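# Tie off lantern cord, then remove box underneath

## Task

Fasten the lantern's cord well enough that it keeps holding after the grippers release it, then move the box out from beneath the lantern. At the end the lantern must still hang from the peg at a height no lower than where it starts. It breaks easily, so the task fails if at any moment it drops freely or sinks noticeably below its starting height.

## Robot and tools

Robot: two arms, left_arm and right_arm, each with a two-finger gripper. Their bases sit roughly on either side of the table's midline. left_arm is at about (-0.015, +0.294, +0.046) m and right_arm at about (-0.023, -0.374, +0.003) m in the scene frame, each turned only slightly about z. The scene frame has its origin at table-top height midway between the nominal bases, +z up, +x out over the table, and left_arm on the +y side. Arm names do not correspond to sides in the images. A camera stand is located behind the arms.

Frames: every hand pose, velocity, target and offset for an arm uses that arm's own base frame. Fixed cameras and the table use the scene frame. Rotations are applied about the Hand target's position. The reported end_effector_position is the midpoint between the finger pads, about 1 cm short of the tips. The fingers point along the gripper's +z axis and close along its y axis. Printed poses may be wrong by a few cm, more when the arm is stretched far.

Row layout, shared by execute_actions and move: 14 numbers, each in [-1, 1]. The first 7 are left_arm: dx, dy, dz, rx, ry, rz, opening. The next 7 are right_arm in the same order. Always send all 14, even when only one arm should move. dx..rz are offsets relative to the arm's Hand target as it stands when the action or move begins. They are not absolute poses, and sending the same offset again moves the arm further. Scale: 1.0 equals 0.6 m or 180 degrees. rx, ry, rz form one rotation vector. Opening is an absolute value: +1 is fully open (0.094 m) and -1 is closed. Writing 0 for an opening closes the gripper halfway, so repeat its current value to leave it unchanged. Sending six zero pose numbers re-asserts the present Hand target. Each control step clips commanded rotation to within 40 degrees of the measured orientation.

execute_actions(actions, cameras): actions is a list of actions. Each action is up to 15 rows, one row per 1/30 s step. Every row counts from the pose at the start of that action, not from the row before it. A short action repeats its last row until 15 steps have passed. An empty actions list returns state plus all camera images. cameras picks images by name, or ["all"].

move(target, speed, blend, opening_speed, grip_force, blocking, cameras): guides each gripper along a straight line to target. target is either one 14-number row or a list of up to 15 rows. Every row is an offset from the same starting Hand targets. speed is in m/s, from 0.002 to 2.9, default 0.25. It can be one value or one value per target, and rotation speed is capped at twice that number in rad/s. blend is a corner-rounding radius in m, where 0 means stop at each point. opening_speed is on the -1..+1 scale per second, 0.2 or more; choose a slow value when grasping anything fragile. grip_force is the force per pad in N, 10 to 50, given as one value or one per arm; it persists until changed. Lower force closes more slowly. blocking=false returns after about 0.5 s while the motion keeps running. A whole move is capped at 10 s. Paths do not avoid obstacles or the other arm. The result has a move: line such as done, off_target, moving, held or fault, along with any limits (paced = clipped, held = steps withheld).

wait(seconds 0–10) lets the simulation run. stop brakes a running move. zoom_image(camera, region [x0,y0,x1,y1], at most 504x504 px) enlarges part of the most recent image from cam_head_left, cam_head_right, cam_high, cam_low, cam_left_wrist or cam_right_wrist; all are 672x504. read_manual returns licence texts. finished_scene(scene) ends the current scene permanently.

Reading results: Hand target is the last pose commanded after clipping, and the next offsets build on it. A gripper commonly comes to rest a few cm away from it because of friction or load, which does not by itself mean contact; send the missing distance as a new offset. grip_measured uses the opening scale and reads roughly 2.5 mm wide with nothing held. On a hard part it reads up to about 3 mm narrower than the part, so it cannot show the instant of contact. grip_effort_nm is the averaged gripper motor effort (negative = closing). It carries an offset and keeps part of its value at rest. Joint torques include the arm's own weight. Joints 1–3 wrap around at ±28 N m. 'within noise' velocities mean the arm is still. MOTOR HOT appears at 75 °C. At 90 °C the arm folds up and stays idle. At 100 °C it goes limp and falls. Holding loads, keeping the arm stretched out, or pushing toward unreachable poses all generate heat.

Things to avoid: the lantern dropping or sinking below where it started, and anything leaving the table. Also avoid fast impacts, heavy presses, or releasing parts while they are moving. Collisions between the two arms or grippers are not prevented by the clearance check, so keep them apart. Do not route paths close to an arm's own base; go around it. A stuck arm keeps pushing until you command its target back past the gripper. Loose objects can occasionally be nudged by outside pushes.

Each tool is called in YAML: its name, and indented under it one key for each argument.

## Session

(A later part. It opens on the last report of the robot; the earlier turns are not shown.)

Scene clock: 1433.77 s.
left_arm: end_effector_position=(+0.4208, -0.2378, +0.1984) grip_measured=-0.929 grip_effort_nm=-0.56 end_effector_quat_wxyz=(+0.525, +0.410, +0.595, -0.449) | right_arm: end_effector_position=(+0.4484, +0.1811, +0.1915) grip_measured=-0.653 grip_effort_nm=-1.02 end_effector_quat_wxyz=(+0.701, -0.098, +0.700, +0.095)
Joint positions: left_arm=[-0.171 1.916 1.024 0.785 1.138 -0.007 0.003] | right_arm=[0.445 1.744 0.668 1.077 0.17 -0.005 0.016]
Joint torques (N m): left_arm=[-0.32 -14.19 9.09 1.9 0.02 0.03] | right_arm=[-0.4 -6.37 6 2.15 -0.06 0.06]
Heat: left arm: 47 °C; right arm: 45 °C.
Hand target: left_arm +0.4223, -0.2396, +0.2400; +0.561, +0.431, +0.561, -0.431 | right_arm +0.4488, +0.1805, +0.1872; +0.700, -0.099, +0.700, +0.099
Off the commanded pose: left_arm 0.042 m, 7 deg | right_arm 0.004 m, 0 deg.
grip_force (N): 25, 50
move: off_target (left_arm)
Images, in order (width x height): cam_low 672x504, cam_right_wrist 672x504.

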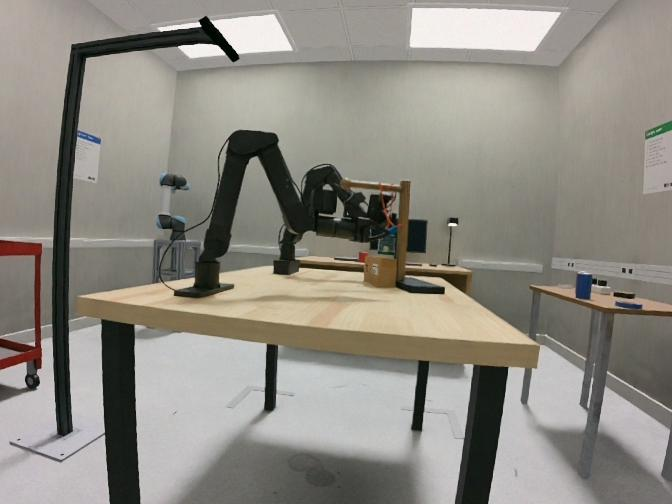

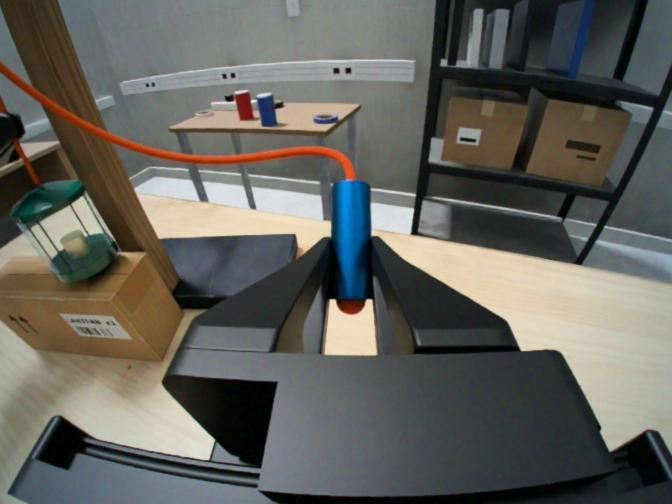

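move:
  target: [0.0,0.0,0.0,0,0,0,-1.0, 0.024,-0.08,-0.033,0,0,0,-0.8]
  speed: 0.06
  cameras: ["cam_right_wrist","cam_left_wrist","cam_high"]

Scene clock: 1446.87 s.
left_arm: end_effector_position=(+0.4208, -0.2378, +0.1983) grip_measured=-0.929 grip_effort_nm=-0.56 end_effector_quat_wxyz=(+0.525, +0.410, +0.596, -0.449) | right_arm: end_effector_position=(+0.4636, +0.1357, +0.1760) grip_measured=-0.653 grip_effort_nm=-1.02 end_effector_quat_wxyz=(+0.705, -0.100, +0.696, +0.098)
Joint positions: left_arm=[-0.171 1.916 1.024 0.784 1.138 -0.007 0.003] | right_arm=[0.283 1.807 0.635 1.183 0.001 -0.005 0.016]
Joint torques (N m): left_arm=[-0.31 -14.13 9.05 1.91 0.05 0.03] | right_arm=[-0.73 -6.34 5.12 2.12 -0.03 0.05]
Heat: left arm: 49 °C; right arm: 45 °C.
Hand target: left_arm +0.4222, -0.2396, +0.2401; +0.561, +0.431, +0.561, -0.431 | right_arm +0.4632, +0.1323, +0.1673; +0.700, -0.099, +0.700, +0.098
Off the commanded pose: left_arm 0.042 m, 7 deg | right_arm 0.009 m, 1 deg.
grip_force (N): 25, 50
move: off_target (left_arm)
Images, in order (width x height): cam_high 672x504, cam_left_wrist 672x504, cam_right_wrist 672x504.

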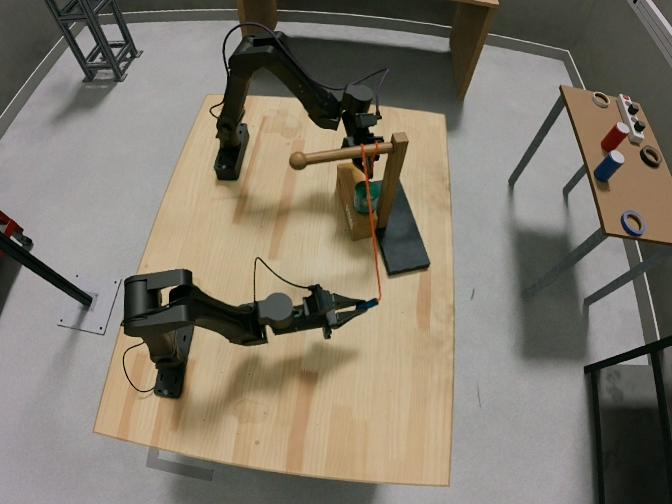

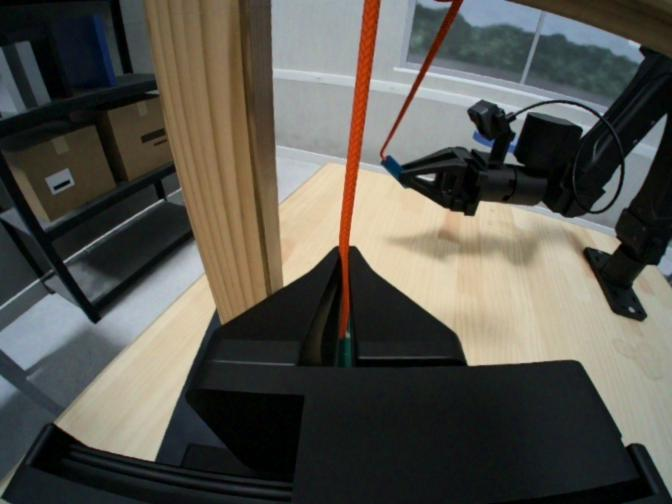

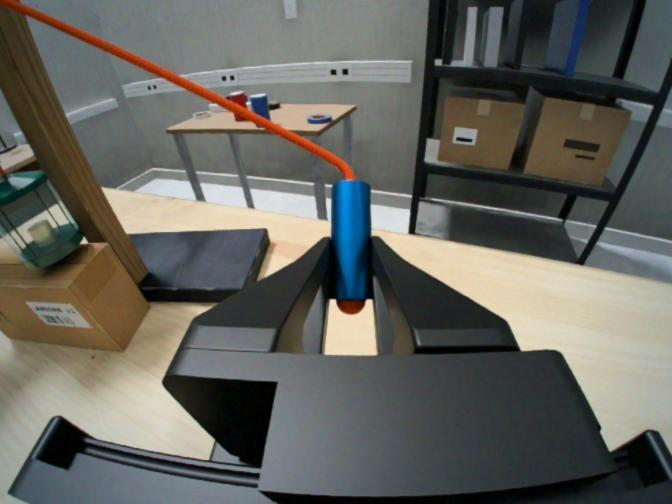

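zoom_image:
  camera: "cam_high"
  region: [300, 120, 440, 225]

zoom_image:
  camera: "cam_left_wrist"
  region: [280, 0, 560, 210]

Scaled by 3.600 from the camera's 672x504 image, which has a finer 960x720 frame.

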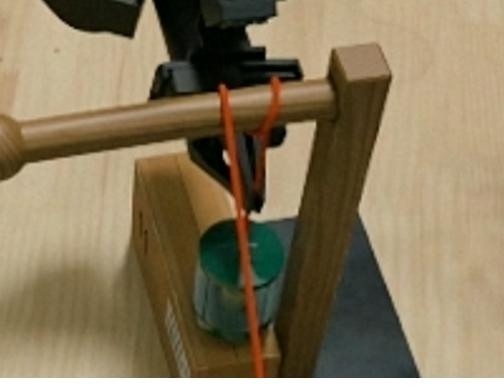

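Scaled by 1.800 from the camera's 672x504 image, which has a finer 960x720 frame.

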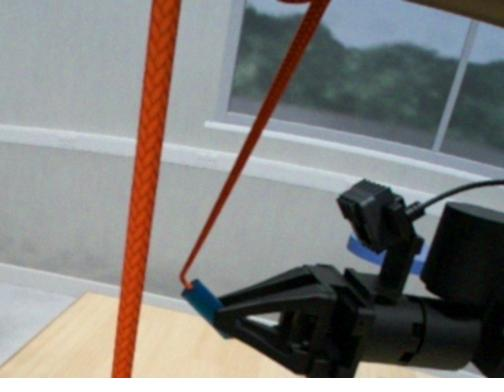

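move:
  target: [0.0,0.0,0.0,0,0,0,-1.0, 0.006,-0.025,-0.012,0,0,0,-0.8]
  speed: 0.04
  cameras: ["cam_right_wrist","cam_high"]

Scene clock: 1469.53 s.
left_arm: end_effector_position=(+0.4208, -0.2378, +0.1983) grip_measured=-0.929 grip_effort_nm=-0.56 end_effector_quat_wxyz=(+0.525, +0.410, +0.596, -0.449) | right_arm: end_effector_position=(+0.4647, +0.1291, +0.1764) grip_measured=-0.653 grip_effort_nm=-1.02 end_effector_quat_wxyz=(+0.712, -0.112, +0.684, +0.111)
Joint positions: left_arm=[-0.171 1.916 1.024 0.784 1.138 -0.007 0.003] | right_arm=[0.241 1.831 0.628 1.242 -0.075 -0.005 0.016]
Joint torques (N m): left_arm=[-0.34 -14.23 9.01 1.89 0.05 0.02] | right_arm=[-1.48 -6.13 4.79 1.89 0.28 0.02]
Heat: left arm: 51 °C; right arm: 45 °C.
Hand target: left_arm +0.4222, -0.2396, +0.2401; +0.561, +0.431, +0.561, -0.431 | right_arm +0.4667, +0.1174, +0.1601; +0.700, -0.099, +0.700, +0.098
Off the commanded pose: left_arm 0.042 m, 7 deg | right_arm 0.020 m, 3 deg.
grip_force (N): 25, 50
move: off_target (left_arm, right_arm)
Images, in order (width x height): cam_high 672x504, cam_right_wrist 672x504.

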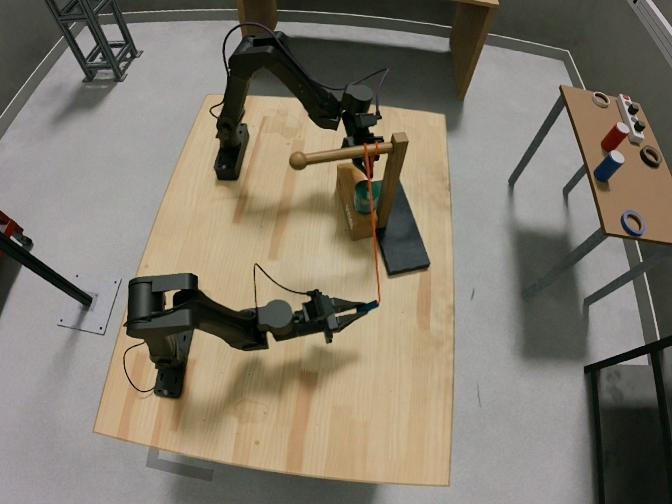

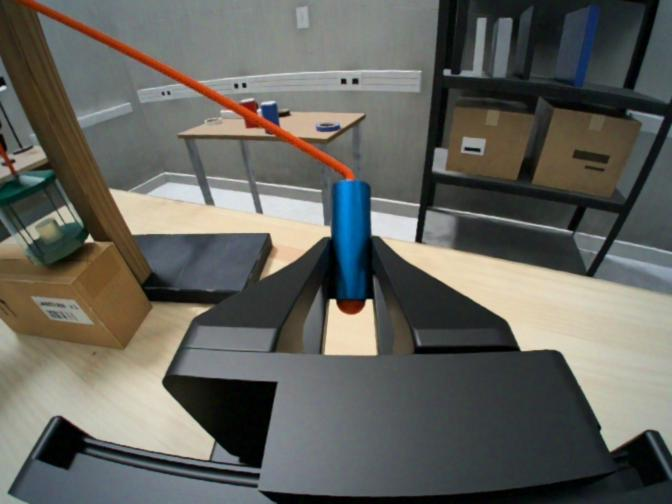

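execute_actions:
  actions: []
  cameras: ["all"]

Scene clock: 1507.13 s.
left_arm: end_effector_position=(+0.4208, -0.2378, +0.1983) grip_measured=-0.929 grip_effort_nm=-0.57 end_effector_quat_wxyz=(+0.525, +0.410, +0.596, -0.449) | right_arm: end_effector_position=(+0.4647, +0.1291, +0.1764) grip_measured=-0.653 grip_effort_nm=-1.02 end_effector_quat_wxyz=(+0.712, -0.112, +0.684, +0.111)
Joint positions: left_arm=[-0.171 1.916 1.024 0.784 1.138 -0.007 0.003] | right_arm=[0.241 1.831 0.628 1.242 -0.075 -0.005 0.016]
Joint velocities: within noise
Joint torques (N m): left_arm=[-0.28 -14.19 9.02 1.9 0.05 0.03] | right_arm=[-1.43 -6.06 4.72 1.86 0.24 0.06]
Heat: left arm: 54 °C; right arm: 41 °C.
Hand target: left_arm +0.4222, -0.2396, +0.2401; +0.561, +0.431, +0.561, -0.431 | right_arm +0.4667, +0.1174, +0.1601; +0.700, -0.099, +0.700, +0.098
Tool commands: left_gripper/opening=-1.0 right_gripper/opening=-0.8
Off the commanded pose: left_arm 0.042 m, 7 deg | right_arm 0.020 m, 3 deg.
grip_force (N): 25, 50

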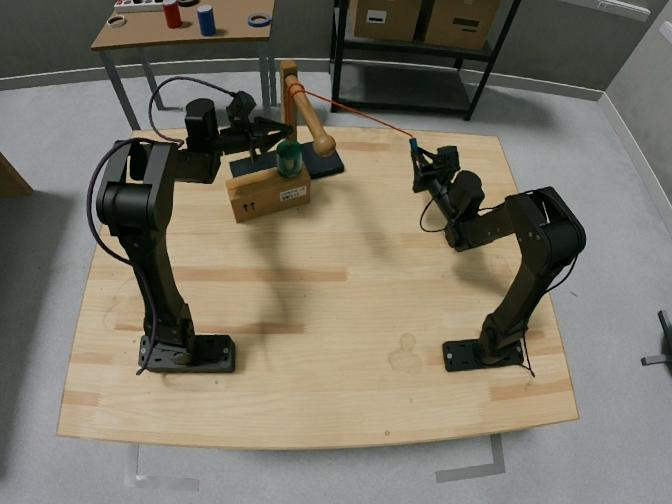

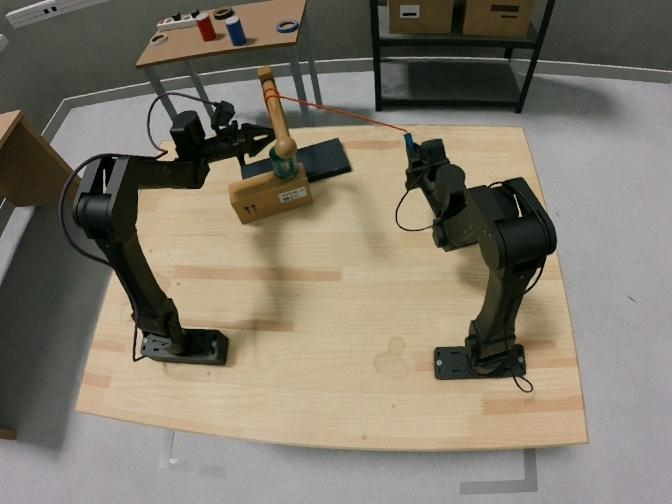

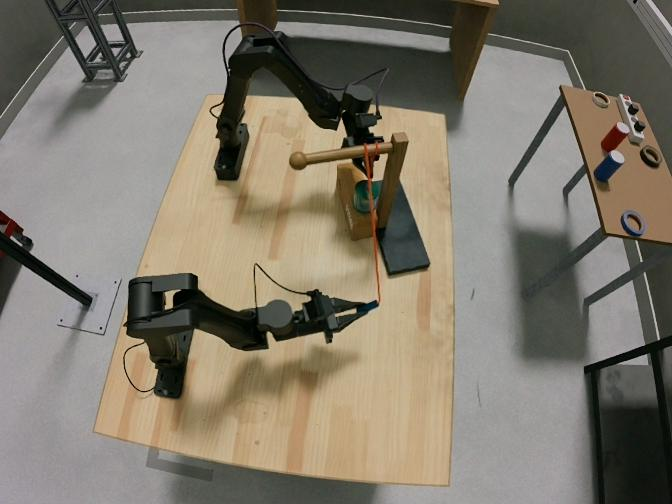

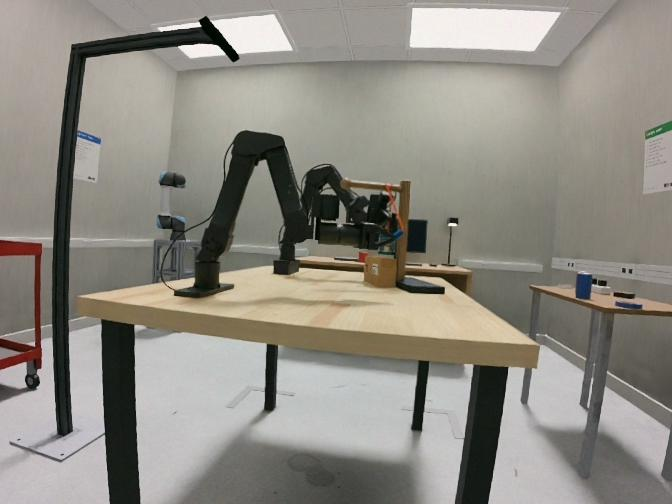

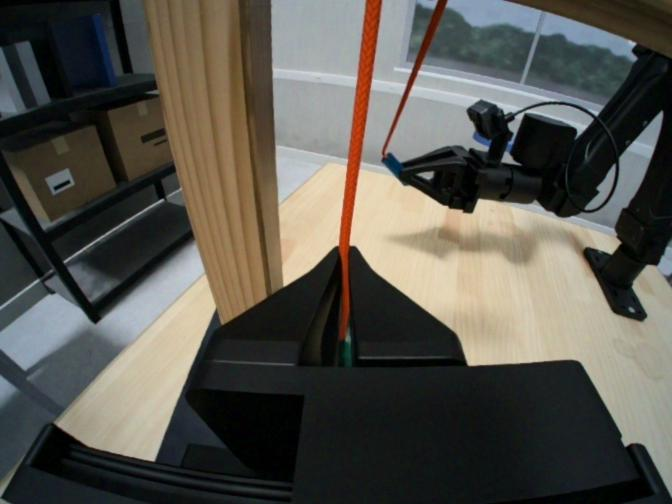

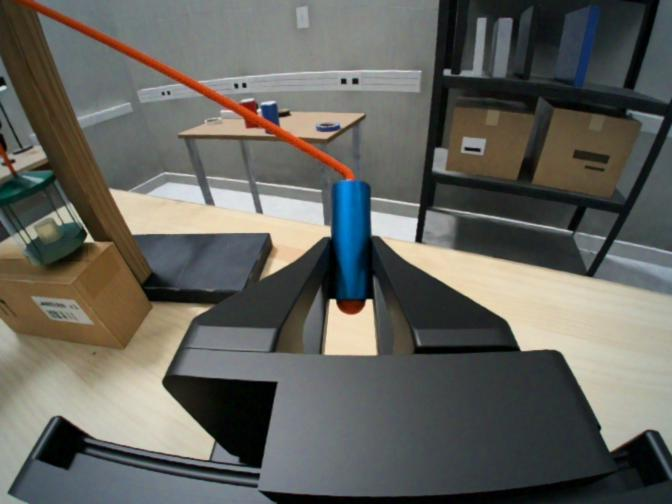

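zoom_image:
  camera: "cam_high"
  region: [300, 120, 440, 225]

zoom_image:
  camera: "cam_right_wrist"
  region: [0, 100, 160, 360]

Scaled by 3.600 from the camera's 672x504 image, which has a finer 960x720 frame.

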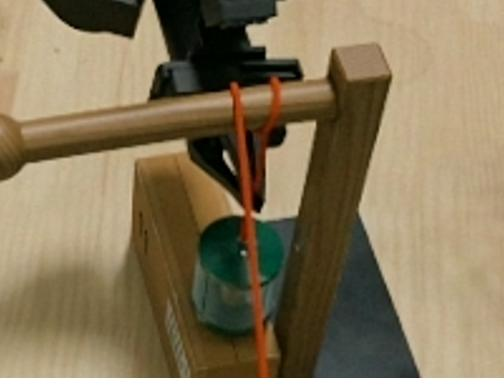

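Scaled by 1.938 from the camera's 672x504 image, which has a finer 960x720 frame.

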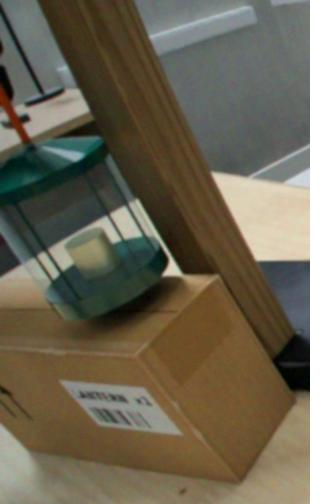

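zoom_image:
  camera: "cam_high"
  region: [350, 130, 400, 180]

zoom_image:
  camera: "cam_head_left"
  region: [250, 60, 350, 210]

zoom_image:
  camera: "cam_head_right"
  region: [230, 60, 330, 210]

Scaled by 10.080 from the camera's 672x504 image, which has a finer 960x720 frame.

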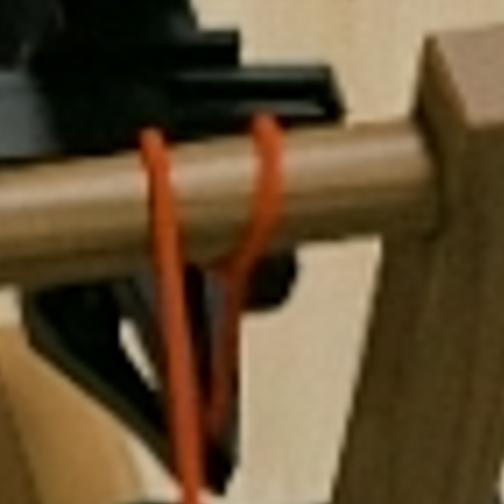

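Scaled by 3.360 from the camera's 672x504 image, which has a finer 960x720 frame.

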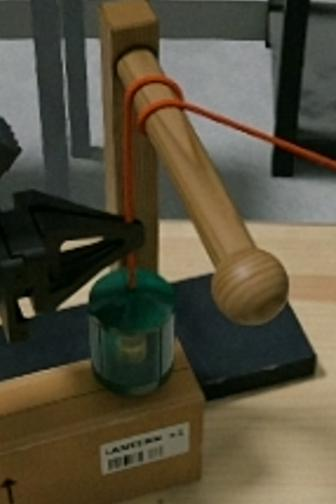

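Scaled by 3.360 from the camera's 672x504 image, which has a finer 960x720 frame.

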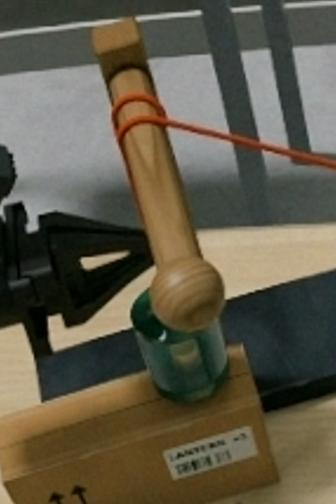

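move:
  target: [0, 0, -0.0835, 0, 0, 0, -1.0, 0, 0, 0, 0, 0, 0, -0.8]
  speed: 0.03
  grip_force: [25, 50]
  cameras: ["cam_right_wrist"]

Scene clock: 1572.03 s.
left_arm: end_effector_position=(+0.4224, -0.2380, +0.2032) grip_measured=-0.929 grip_effort_nm=-0.57 end_effector_quat_wxyz=(+0.566, +0.433, +0.556, -0.428) | right_arm: end_effector_position=(+0.4664, +0.1233, +0.1764) grip_measured=-0.653 grip_effort_nm=-1.02 end_effector_quat_wxyz=(+0.713, -0.106, +0.685, +0.105)
Joint positions: left_arm=[-0.171 1.951 1.009 0.958 1.138 0 0.003] | right_arm=[0.231 1.831 0.628 1.242 -0.067 -0.005 0.016]
Joint torques (N m): left_arm=[-0.28 -7.41 4.74 1.96 -0.03 0] | right_arm=[-0.72 -6.15 4.77 1.86 0.17 0.05]
Heat: left arm: 58 °C; right arm: 40 °C.
Hand target: left_arm +0.4223, -0.2396, +0.1899; +0.561, +0.431, +0.561, -0.431 | right_arm +0.4668, +0.1174, +0.1601; +0.700, -0.099, +0.700, +0.098
Off the commanded pose: left_arm 0.013 m, 1 deg | right_arm 0.017 m, 3 deg.
grip_force (N): 25, 50
move: off_target (left_arm, right_arm)
Images, in order (width x height): cam_right_wrist 672x504.

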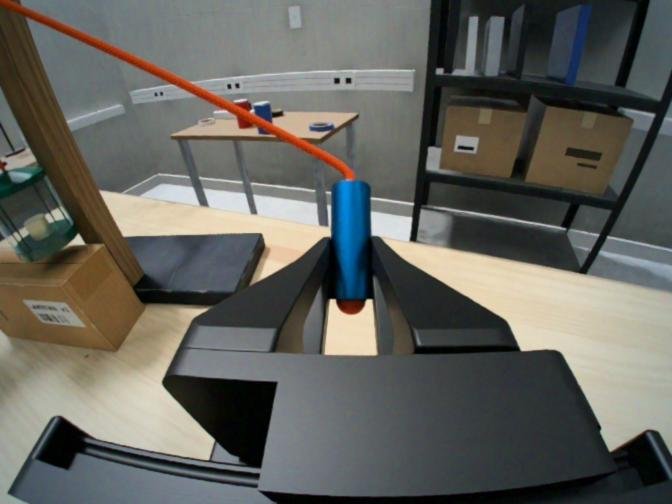

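zoom_image:
  camera: "cam_right_wrist"
  region: [0, 100, 160, 360]

Scaled by 1.938 from the camera's 672x504 image, which has a finer 960x720 frame.

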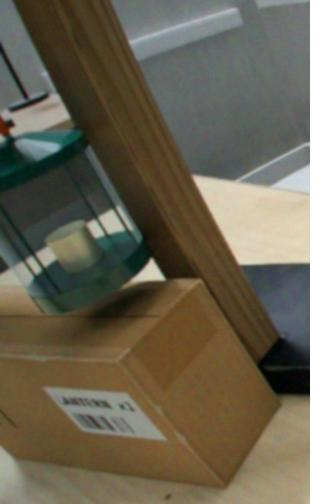

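move:
  target: [0, 0, -0.0133, 0, 0, 0, -1.0, 0, 0, 0, 0, 0, 0, -0.8]
  speed: 0.03
  cameras: ["cam_right_wrist"]

Scene clock: 1588.03 s.
left_arm: end_effector_position=(+0.4225, -0.2381, +0.2021) grip_measured=-0.929 grip_effort_nm=-0.56 end_effector_quat_wxyz=(+0.576, +0.438, +0.546, -0.423) | right_arm: end_effector_position=(+0.4664, +0.1233, +0.1764) grip_measured=-0.653 grip_effort_nm=-1.02 end_effector_quat_wxyz=(+0.713, -0.106, +0.685, +0.105)
Joint positions: left_arm=[-0.171 1.967 1.003 1.011 1.138 0 0.003] | right_arm=[0.231 1.831 0.628 1.242 -0.067 -0.005 0.016]
Joint torques (N m): left_arm=[-0.34 -6.97 4.36 1.72 -0.06 -0.02] | right_arm=[-0.68 -6.05 4.88 1.86 0.14 0.03]
Heat: left arm: 53 °C; right arm: 40 °C.
Hand target: left_arm +0.4223, -0.2396, +0.1819; +0.561, +0.431, +0.561, -0.431 | right_arm +0.4668, +0.1174, +0.1601; +0.700, -0.099, +0.700, +0.098
Off the commanded pose: left_arm 0.020 m, 3 deg | right_arm 0.017 m, 3 deg.
grip_force (N): 25, 50
move: off_target (left_arm, right_arm)
Images, in order (width x height): cam_right_wrist 672x504.

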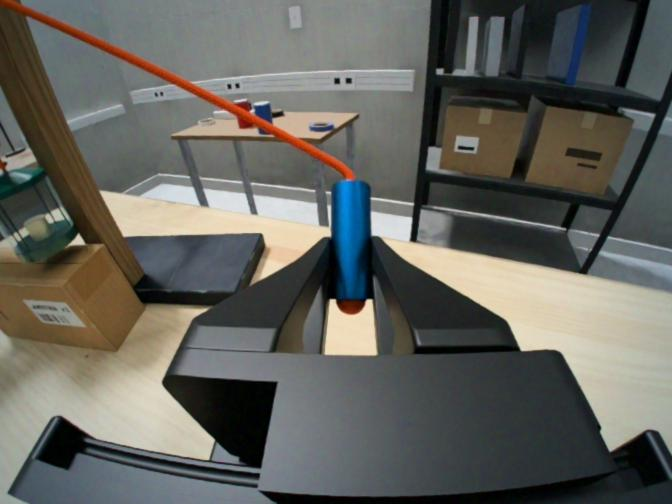

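move:
  target: [0, 0, -0.0167, 0, 0, 0, -1.0, 0, 0, 0, 0, 0, 0, -0.8]
  speed: 0.03
  cameras: ["cam_right_wrist"]

Scene clock: 1607.60 s.
left_arm: end_effector_position=(+0.4223, -0.2380, +0.2010) grip_measured=-0.929 grip_effort_nm=-0.56 end_effector_quat_wxyz=(+0.587, +0.444, +0.534, -0.416) | right_arm: end_effector_position=(+0.4664, +0.1233, +0.1764) grip_measured=-0.653 grip_effort_nm=-1.02 end_effector_quat_wxyz=(+0.713, -0.106, +0.685, +0.105)
Joint positions: left_arm=[-0.171 1.985 0.996 1.075 1.138 0 0.003] | right_arm=[0.231 1.831 0.628 1.242 -0.067 -0.005 0.016]
Joint torques (N m): left_arm=[-0.28 -6.54 3.85 1.46 -0.09 -0.03] | right_arm=[-0.72 -6.13 4.82 1.89 0.17 0.03]
Heat: left arm: 48 °C; right arm: 40 °C.
Hand target: left_arm +0.4223, -0.2396, +0.1720; +0.561, +0.431, +0.560, -0.431 | right_arm +0.4668, +0.1174, +0.1601; +0.700, -0.099, +0.700, +0.098
Off the commanded pose: left_arm 0.029 m, 5 deg | right_arm 0.017 m, 3 deg.
grip_force (N): 25, 50
move: off_target (left_arm, right_arm)
Images, in order (width x height): cam_right_wrist 672x504.

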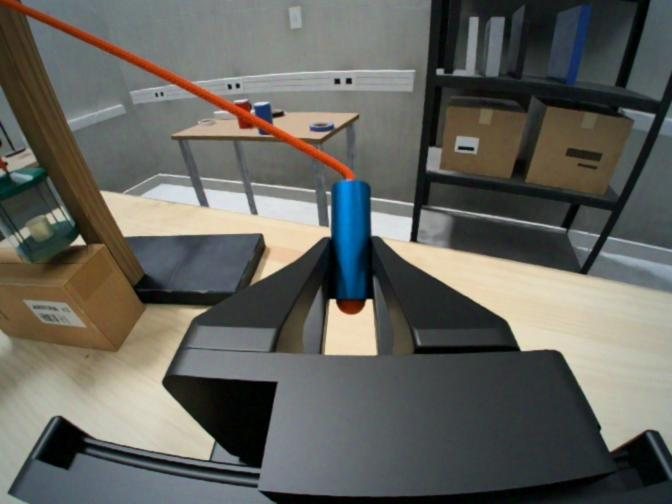

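move:
  target: [0, 0, 0.025, 0, 0, 0, -1.0, 0, 0, 0, 0, 0, 0, -0.8]
  speed: 0.03
  cameras: ["cam_right_wrist", "cam_left_wrist", "cam_high"]

Scene clock: 1623.93 s.
left_arm: end_effector_position=(+0.4223, -0.2380, +0.2006) grip_measured=-0.929 grip_effort_nm=-0.56 end_effector_quat_wxyz=(+0.586, +0.443, +0.535, -0.417) | right_arm: end_effector_position=(+0.4664, +0.1233, +0.1764) grip_measured=-0.653 grip_effort_nm=-1.02 end_effector_quat_wxyz=(+0.713, -0.106, +0.685, +0.105)
Joint positions: left_arm=[-0.171 1.986 0.996 1.074 1.138 -0.004 0.003] | right_arm=[0.231 1.831 0.628 1.242 -0.067 -0.005 0.016]
Joint torques (N m): left_arm=[-0.27 -9.18 5.07 0.98 -0.09 -0.06] | right_arm=[-0.64 -6.08 4.77 1.89 0.15 0.05]
Heat: left arm: 45 °C; right arm: 40 °C.
Hand target: left_arm +0.4223, -0.2396, +0.1868; +0.561, +0.431, +0.561, -0.431 | right_arm +0.4668, +0.1174, +0.1601; +0.700, -0.099, +0.700, +0.098
Off the commanded pose: left_arm 0.014 m, 5 deg | right_arm 0.017 m, 3 deg.
grip_force (N): 25, 50
move: off_target (left_arm, right_arm)
Images, in order (width x height): cam_high 672x504, cam_left_wrist 672x504, cam_right_wrist 672x504.

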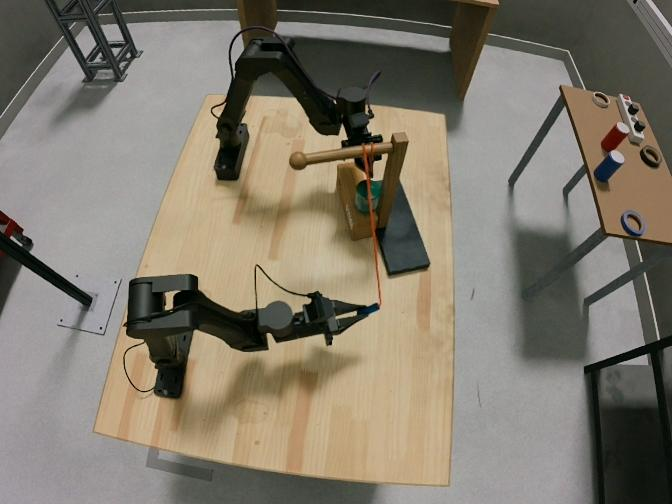

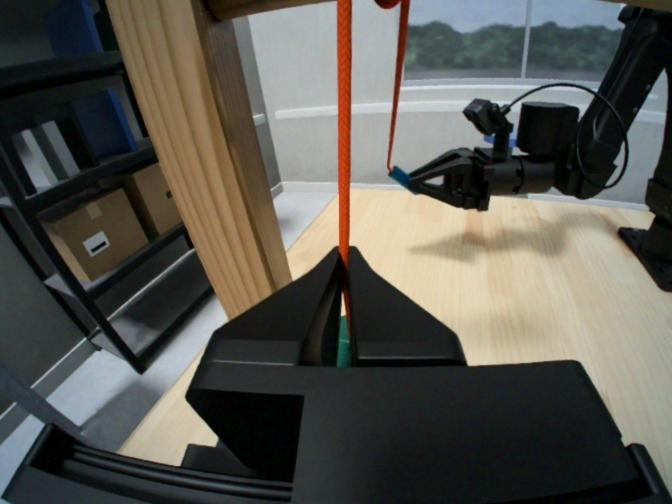

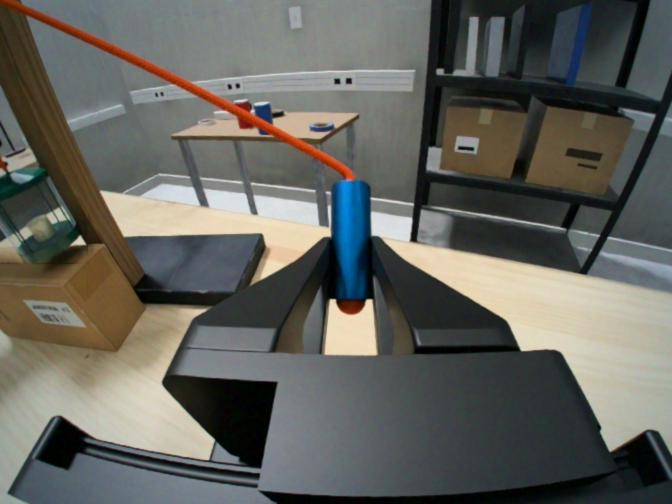

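move:
  target: [0, 0, 0, 0, 0, 0, -0.84, 0, 0, 0, 0, 0, 0, -0.8]
  speed: 0.03
  opening_speed: 0.2
  cameras: ["cam_right_wrist", "cam_left_wrist"]

Scene clock: 1639.63 s.
left_arm: end_effector_position=(+0.4227, -0.2381, +0.1936) grip_measured=-0.842 grip_effort_nm=0.14 end_effector_quat_wxyz=(+0.571, +0.435, +0.551, -0.426) | right_arm: end_effector_position=(+0.4664, +0.1233, +0.1764) grip_measured=-0.653 grip_effort_nm=-1.02 end_effector_quat_wxyz=(+0.713, -0.106, +0.685, +0.105)
Joint positions: left_arm=[-0.171 1.986 0.996 1.026 1.138 -0.005 0.007] | right_arm=[0.231 1.831 0.628 1.242 -0.067 -0.005 0.016]
Joint torques (N m): left_arm=[-0.31 -9.28 5.31 1.42 -0.05 0] | right_arm=[-0.69 -6.06 4.81 1.88 0.17 0.03]
Heat: left arm: 46 °C; right arm: 40 °C.
Hand target: left_arm +0.4223, -0.2396, +0.1868; +0.561, +0.430, +0.561, -0.431 | right_arm +0.4668, +0.1174, +0.1601; +0.700, -0.099, +0.700, +0.098
Off the commanded pose: left_arm 0.007 m, 2 deg | right_arm 0.017 m, 3 deg.
grip_force (N): 25, 50
move: off_target (right_arm)
Images, in order (width x height): cam_left_wrist 672x504, cam_right_wrist 672x504.

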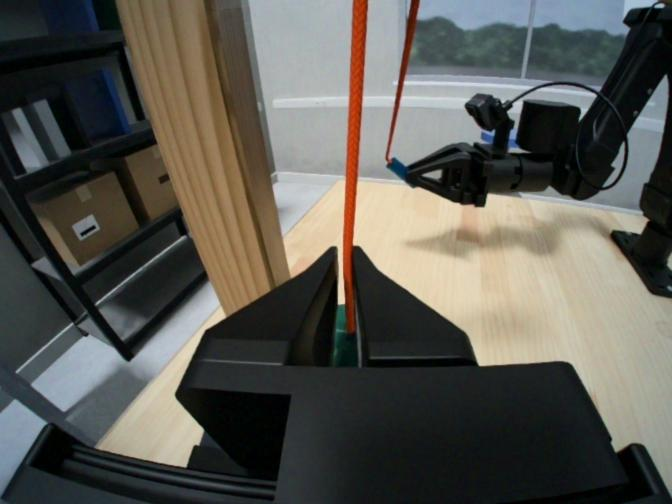

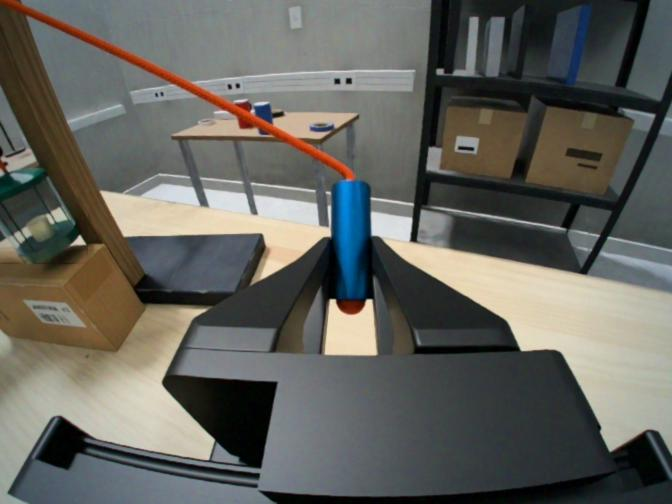

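move:
  target: [0, 0, 0, 0, 0, 0, -0.84, 0, 0.05, 0.02, 0, 0, 0, -0.8]
  speed: 0.02
  cameras: ["cam_left_wrist", "cam_high", "cam_right_wrist"]

Scene clock: 1652.53 s.
left_arm: end_effector_position=(+0.4227, -0.2381, +0.1927) grip_measured=-0.842 grip_effort_nm=0.14 end_effector_quat_wxyz=(+0.569, +0.434, +0.553, -0.427) | right_arm: end_effector_position=(+0.4622, +0.1477, +0.1668) grip_measured=-0.653 grip_effort_nm=-1.02 end_effector_quat_wxyz=(+0.697, -0.106, +0.701, +0.102)
Joint positions: left_arm=[-0.171 1.986 0.996 1.02 1.138 -0.005 0.007] | right_arm=[0.314 1.831 0.64 1.185 0.019 -0.005 0.016]
Joint torques (N m): left_arm=[-0.34 -9.29 5.31 1.47 -0.05 0.01] | right_arm=[0.32 -8.27 8.16 1.78 0.25 0.02]
Heat: left arm: 47 °C; right arm: 40 °C.
Hand target: left_arm +0.4223, -0.2396, +0.1868; +0.561, +0.430, +0.561, -0.431 | right_arm +0.4668, +0.1474, +0.1722; +0.700, -0.099, +0.700, +0.098
Off the commanded pose: left_arm 0.006 m, 1 deg | right_arm 0.007 m, 1 deg.
grip_force (N): 25, 50
move: done
Images, in order (width x height): cam_high 672x504, cam_left_wrist 672x504, cam_right_wrist 672x504.

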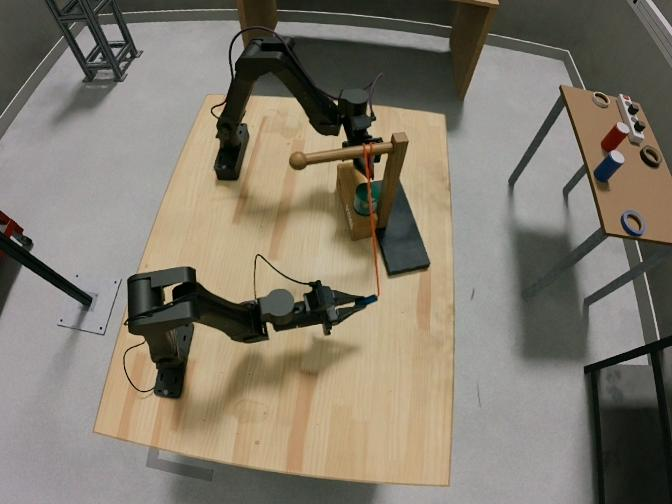

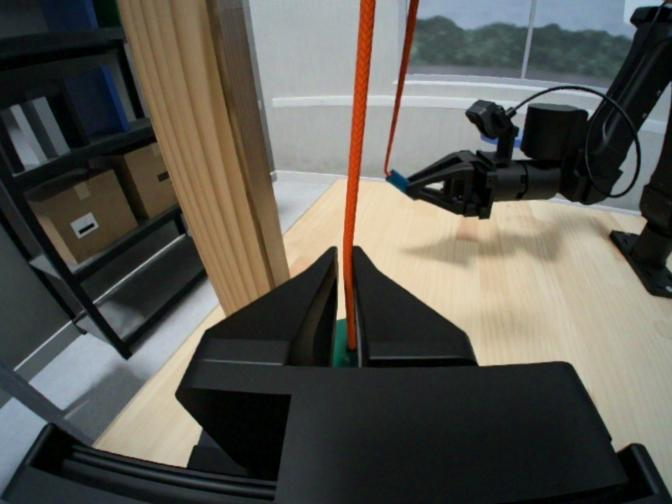

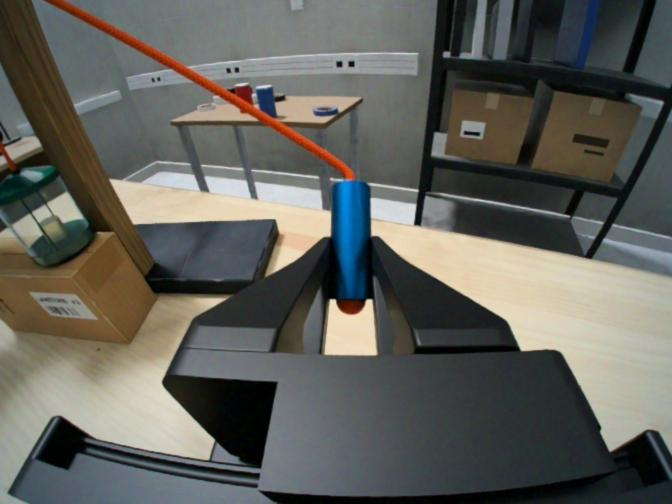

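zoom_image:
  camera: "cam_right_wrist"
  region: [0, 130, 160, 370]

zoom_image:
  camera: "cam_high"
  region: [330, 120, 430, 250]

Scaled by 2.100 from the camera's 672x504 image, which has a finer 960x720 frame.

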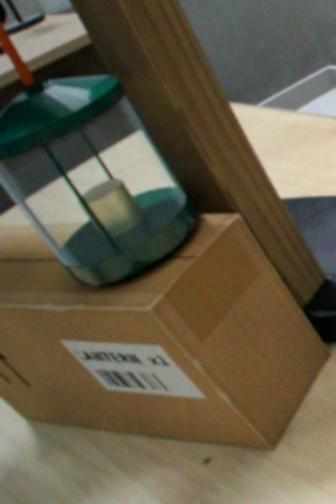

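Scaled by 3.877 from the camera's 672x504 image, which has a finer 960x720 frame.

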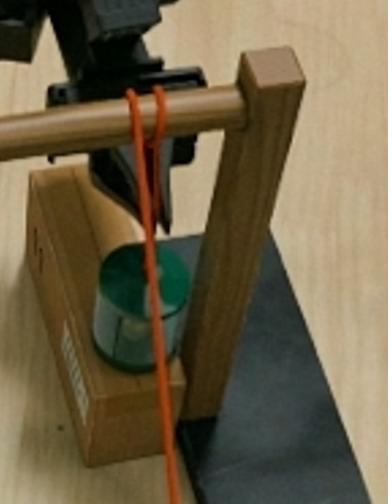

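move:
  target: [0, 0, 0, 0, 0, 0, -1.0, 0, 0, 0, 0, 0, 0, -0.8]
  speed: 0.03
  grip_force: [30, 50]
  cameras: ["cam_left_wrist"]

Scene clock: 1683.00 s.
left_arm: end_effector_position=(+0.4227, -0.2381, +0.1927) grip_measured=-0.933 grip_effort_nm=-0.61 end_effector_quat_wxyz=(+0.569, +0.434, +0.553, -0.427) | right_arm: end_effector_position=(+0.4622, +0.1477, +0.1668) grip_measured=-0.653 grip_effort_nm=-1.02 end_effector_quat_wxyz=(+0.697, -0.106, +0.701, +0.102)
Joint positions: left_arm=[-0.171 1.986 0.996 1.02 1.138 -0.005 0.003] | right_arm=[0.314 1.831 0.64 1.185 0.019 -0.005 0.016]
Joint torques (N m): left_arm=[-0.35 -9.31 5.29 1.48 -0.06 0.02] | right_arm=[0.35 -8.28 8.13 1.78 0.27 0.06]
Heat: left arm: 47 °C; right arm: 41 °C.
Hand target: left_arm +0.4223, -0.2396, +0.1868; +0.561, +0.430, +0.561, -0.431 | right_arm +0.4668, +0.1474, +0.1722; +0.700, -0.099, +0.700, +0.098
Off the commanded pose: left_arm 0.006 m, 1 deg | right_arm 0.007 m, 1 deg.
grip_force (N): 30, 50
move: done
Images, in order (width x height): cam_left_wrist 672x504.

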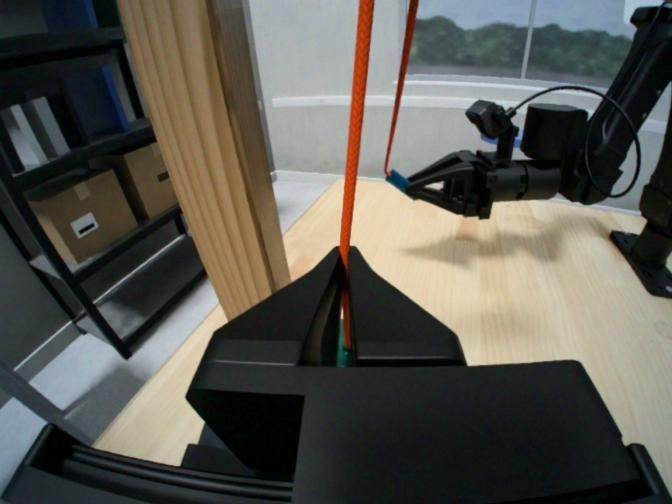

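move:
  target: [0, 0, 0.122, 0, 0, 0, -1.0, 0, 0, 0, 0, 0, 0, -0.8]
  speed: 0.04
  cameras: ["cam_left_wrist", "cam_high", "cam_head_left"]

Scene clock: 1692.57 s.
left_arm: end_effector_position=(+0.4223, -0.2380, +0.2183) grip_measured=-0.936 grip_effort_nm=-0.66 end_effector_quat_wxyz=(+0.525, +0.409, +0.595, -0.450) | right_arm: end_effector_position=(+0.4627, +0.1457, +0.1641) grip_measured=-0.653 grip_effort_nm=-1.02 end_effector_quat_wxyz=(+0.694, -0.103, +0.706, +0.097)
Joint positions: left_arm=[-0.171 1.876 1.064 0.707 1.138 -0.01 0.003] | right_arm=[0.314 1.831 0.64 1.174 0.03 -0.005 0.016]
Joint torques (N m): left_arm=[-0.36 -13.97 9.4 1.87 0.04 0.07] | right_arm=[0.36 -8.29 8.12 1.89 0.11 0.02]
Heat: left arm: 48 °C; right arm: 41 °C.
Hand target: left_arm +0.4222, -0.2396, +0.2601; +0.561, +0.430, +0.561, -0.431 | right_arm +0.4668, +0.1474, +0.1722; +0.700, -0.099, +0.700, +0.098
Off the commanded pose: left_arm 0.042 m, 7 deg | right_arm 0.009 m, 1 deg.
grip_force (N): 30, 50
move: off_target (left_arm)
Images, in order (width x height): cam_head_left 672x504, cam_high 672x504, cam_left_wrist 672x504.

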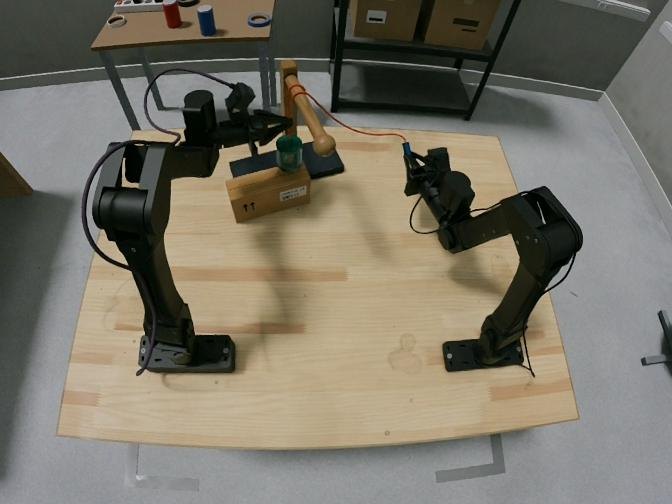

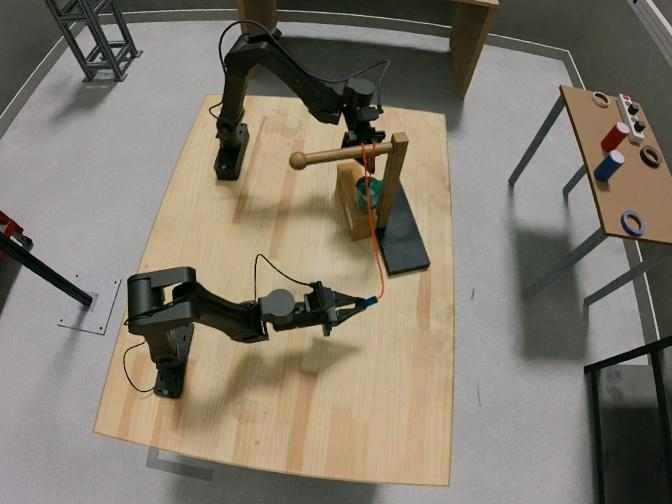

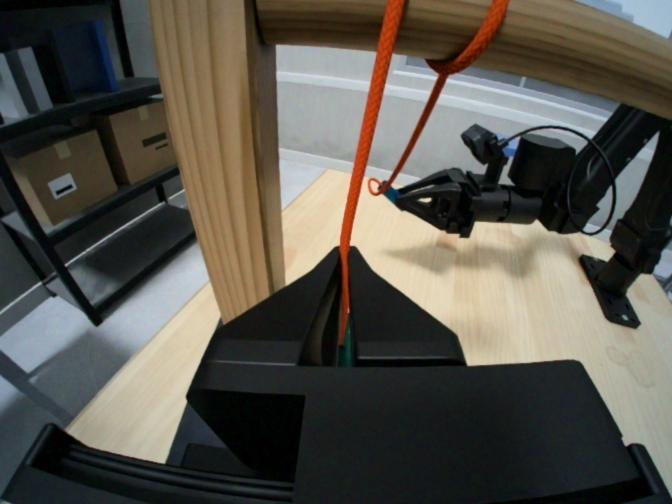

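zoom_image:
  camera: "cam_high"
  region: [340, 120, 400, 210]

zoom_image:
  camera: "cam_head_left"
  region: [250, 60, 350, 190]

Scaled by 5.600 from the camera's 672x504 image, which has a finer 960x720 frame.

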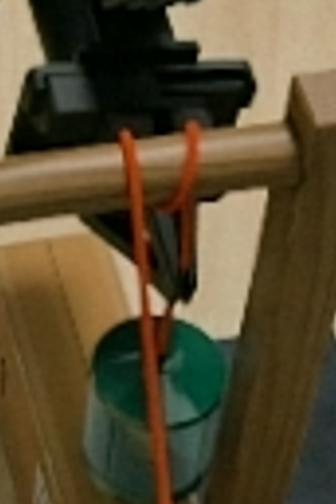

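Scaled by 3.877 from the camera's 672x504 image, which has a finer 960x720 frame.

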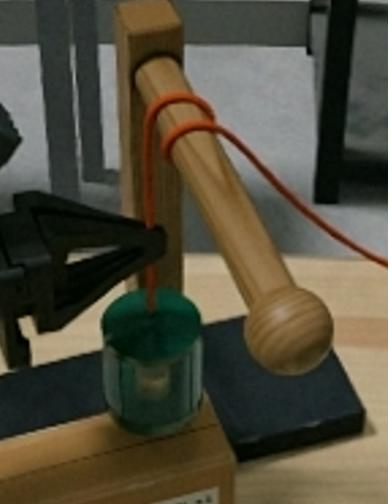

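move:
  target: [0, 0, 0.042, 0, 0, 0, -1.0, 0.005, -0.07, -0.035, 0, 0, 0, -0.8]
  speed: 0.05
  cameras: ["cam_left_wrist", "cam_high", "cam_head_left"]

Scene clock: 1715.07 s.
left_arm: end_effector_position=(+0.4243, -0.2384, +0.2419) grip_measured=-0.936 grip_effort_nm=-0.66 end_effector_quat_wxyz=(+0.524, +0.409, +0.596, -0.450) | right_arm: end_effector_position=(+0.4709, +0.1065, +0.1580) grip_measured=-0.653 grip_effort_nm=-1.02 end_effector_quat_wxyz=(+0.703, -0.098, +0.698, +0.095)
Joint positions: left_arm=[-0.171 1.837 1.119 0.61 1.138 -0.01 0.003] | right_arm=[0.188 1.875 0.621 1.261 -0.087 -0.005 0.016]
Joint torques (N m): left_arm=[-0.36 -14 9.74 1.86 0.02 0.06] | right_arm=[-0.55 -6.56 4.86 2.14 -0.04 0.05]
Heat: left arm: 51 °C; right arm: 40 °C.
Hand target: left_arm +0.4222, -0.2396, +0.2853; +0.561, +0.431, +0.561, -0.431 | right_arm +0.4698, +0.1054, +0.1512; +0.700, -0.099, +0.700, +0.098
Off the commanded pose: left_arm 0.043 m, 7 deg | right_arm 0.007 m, 1 deg.
grip_force (N): 30, 50
move: off_target (left_arm)
Images, in order (width x height): cam_head_left 672x504, cam_high 672x504, cam_left_wrist 672x504.

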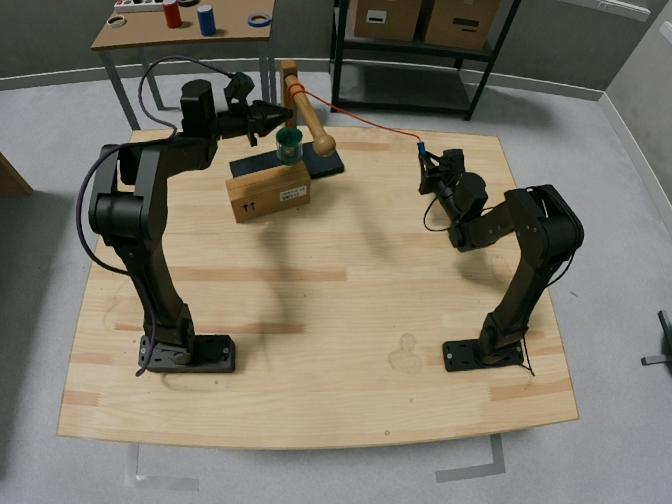

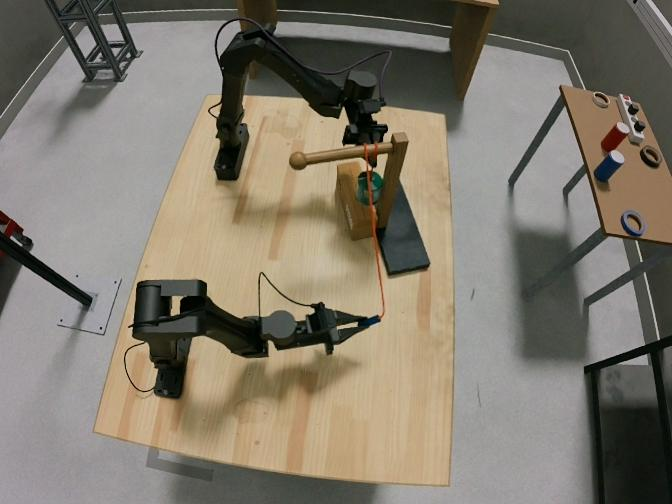

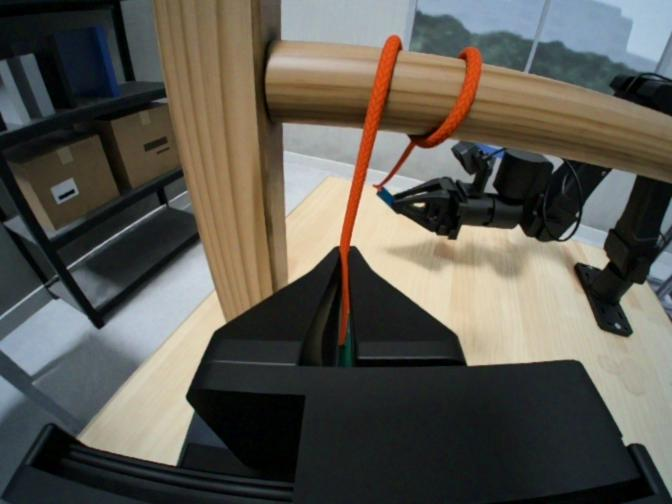

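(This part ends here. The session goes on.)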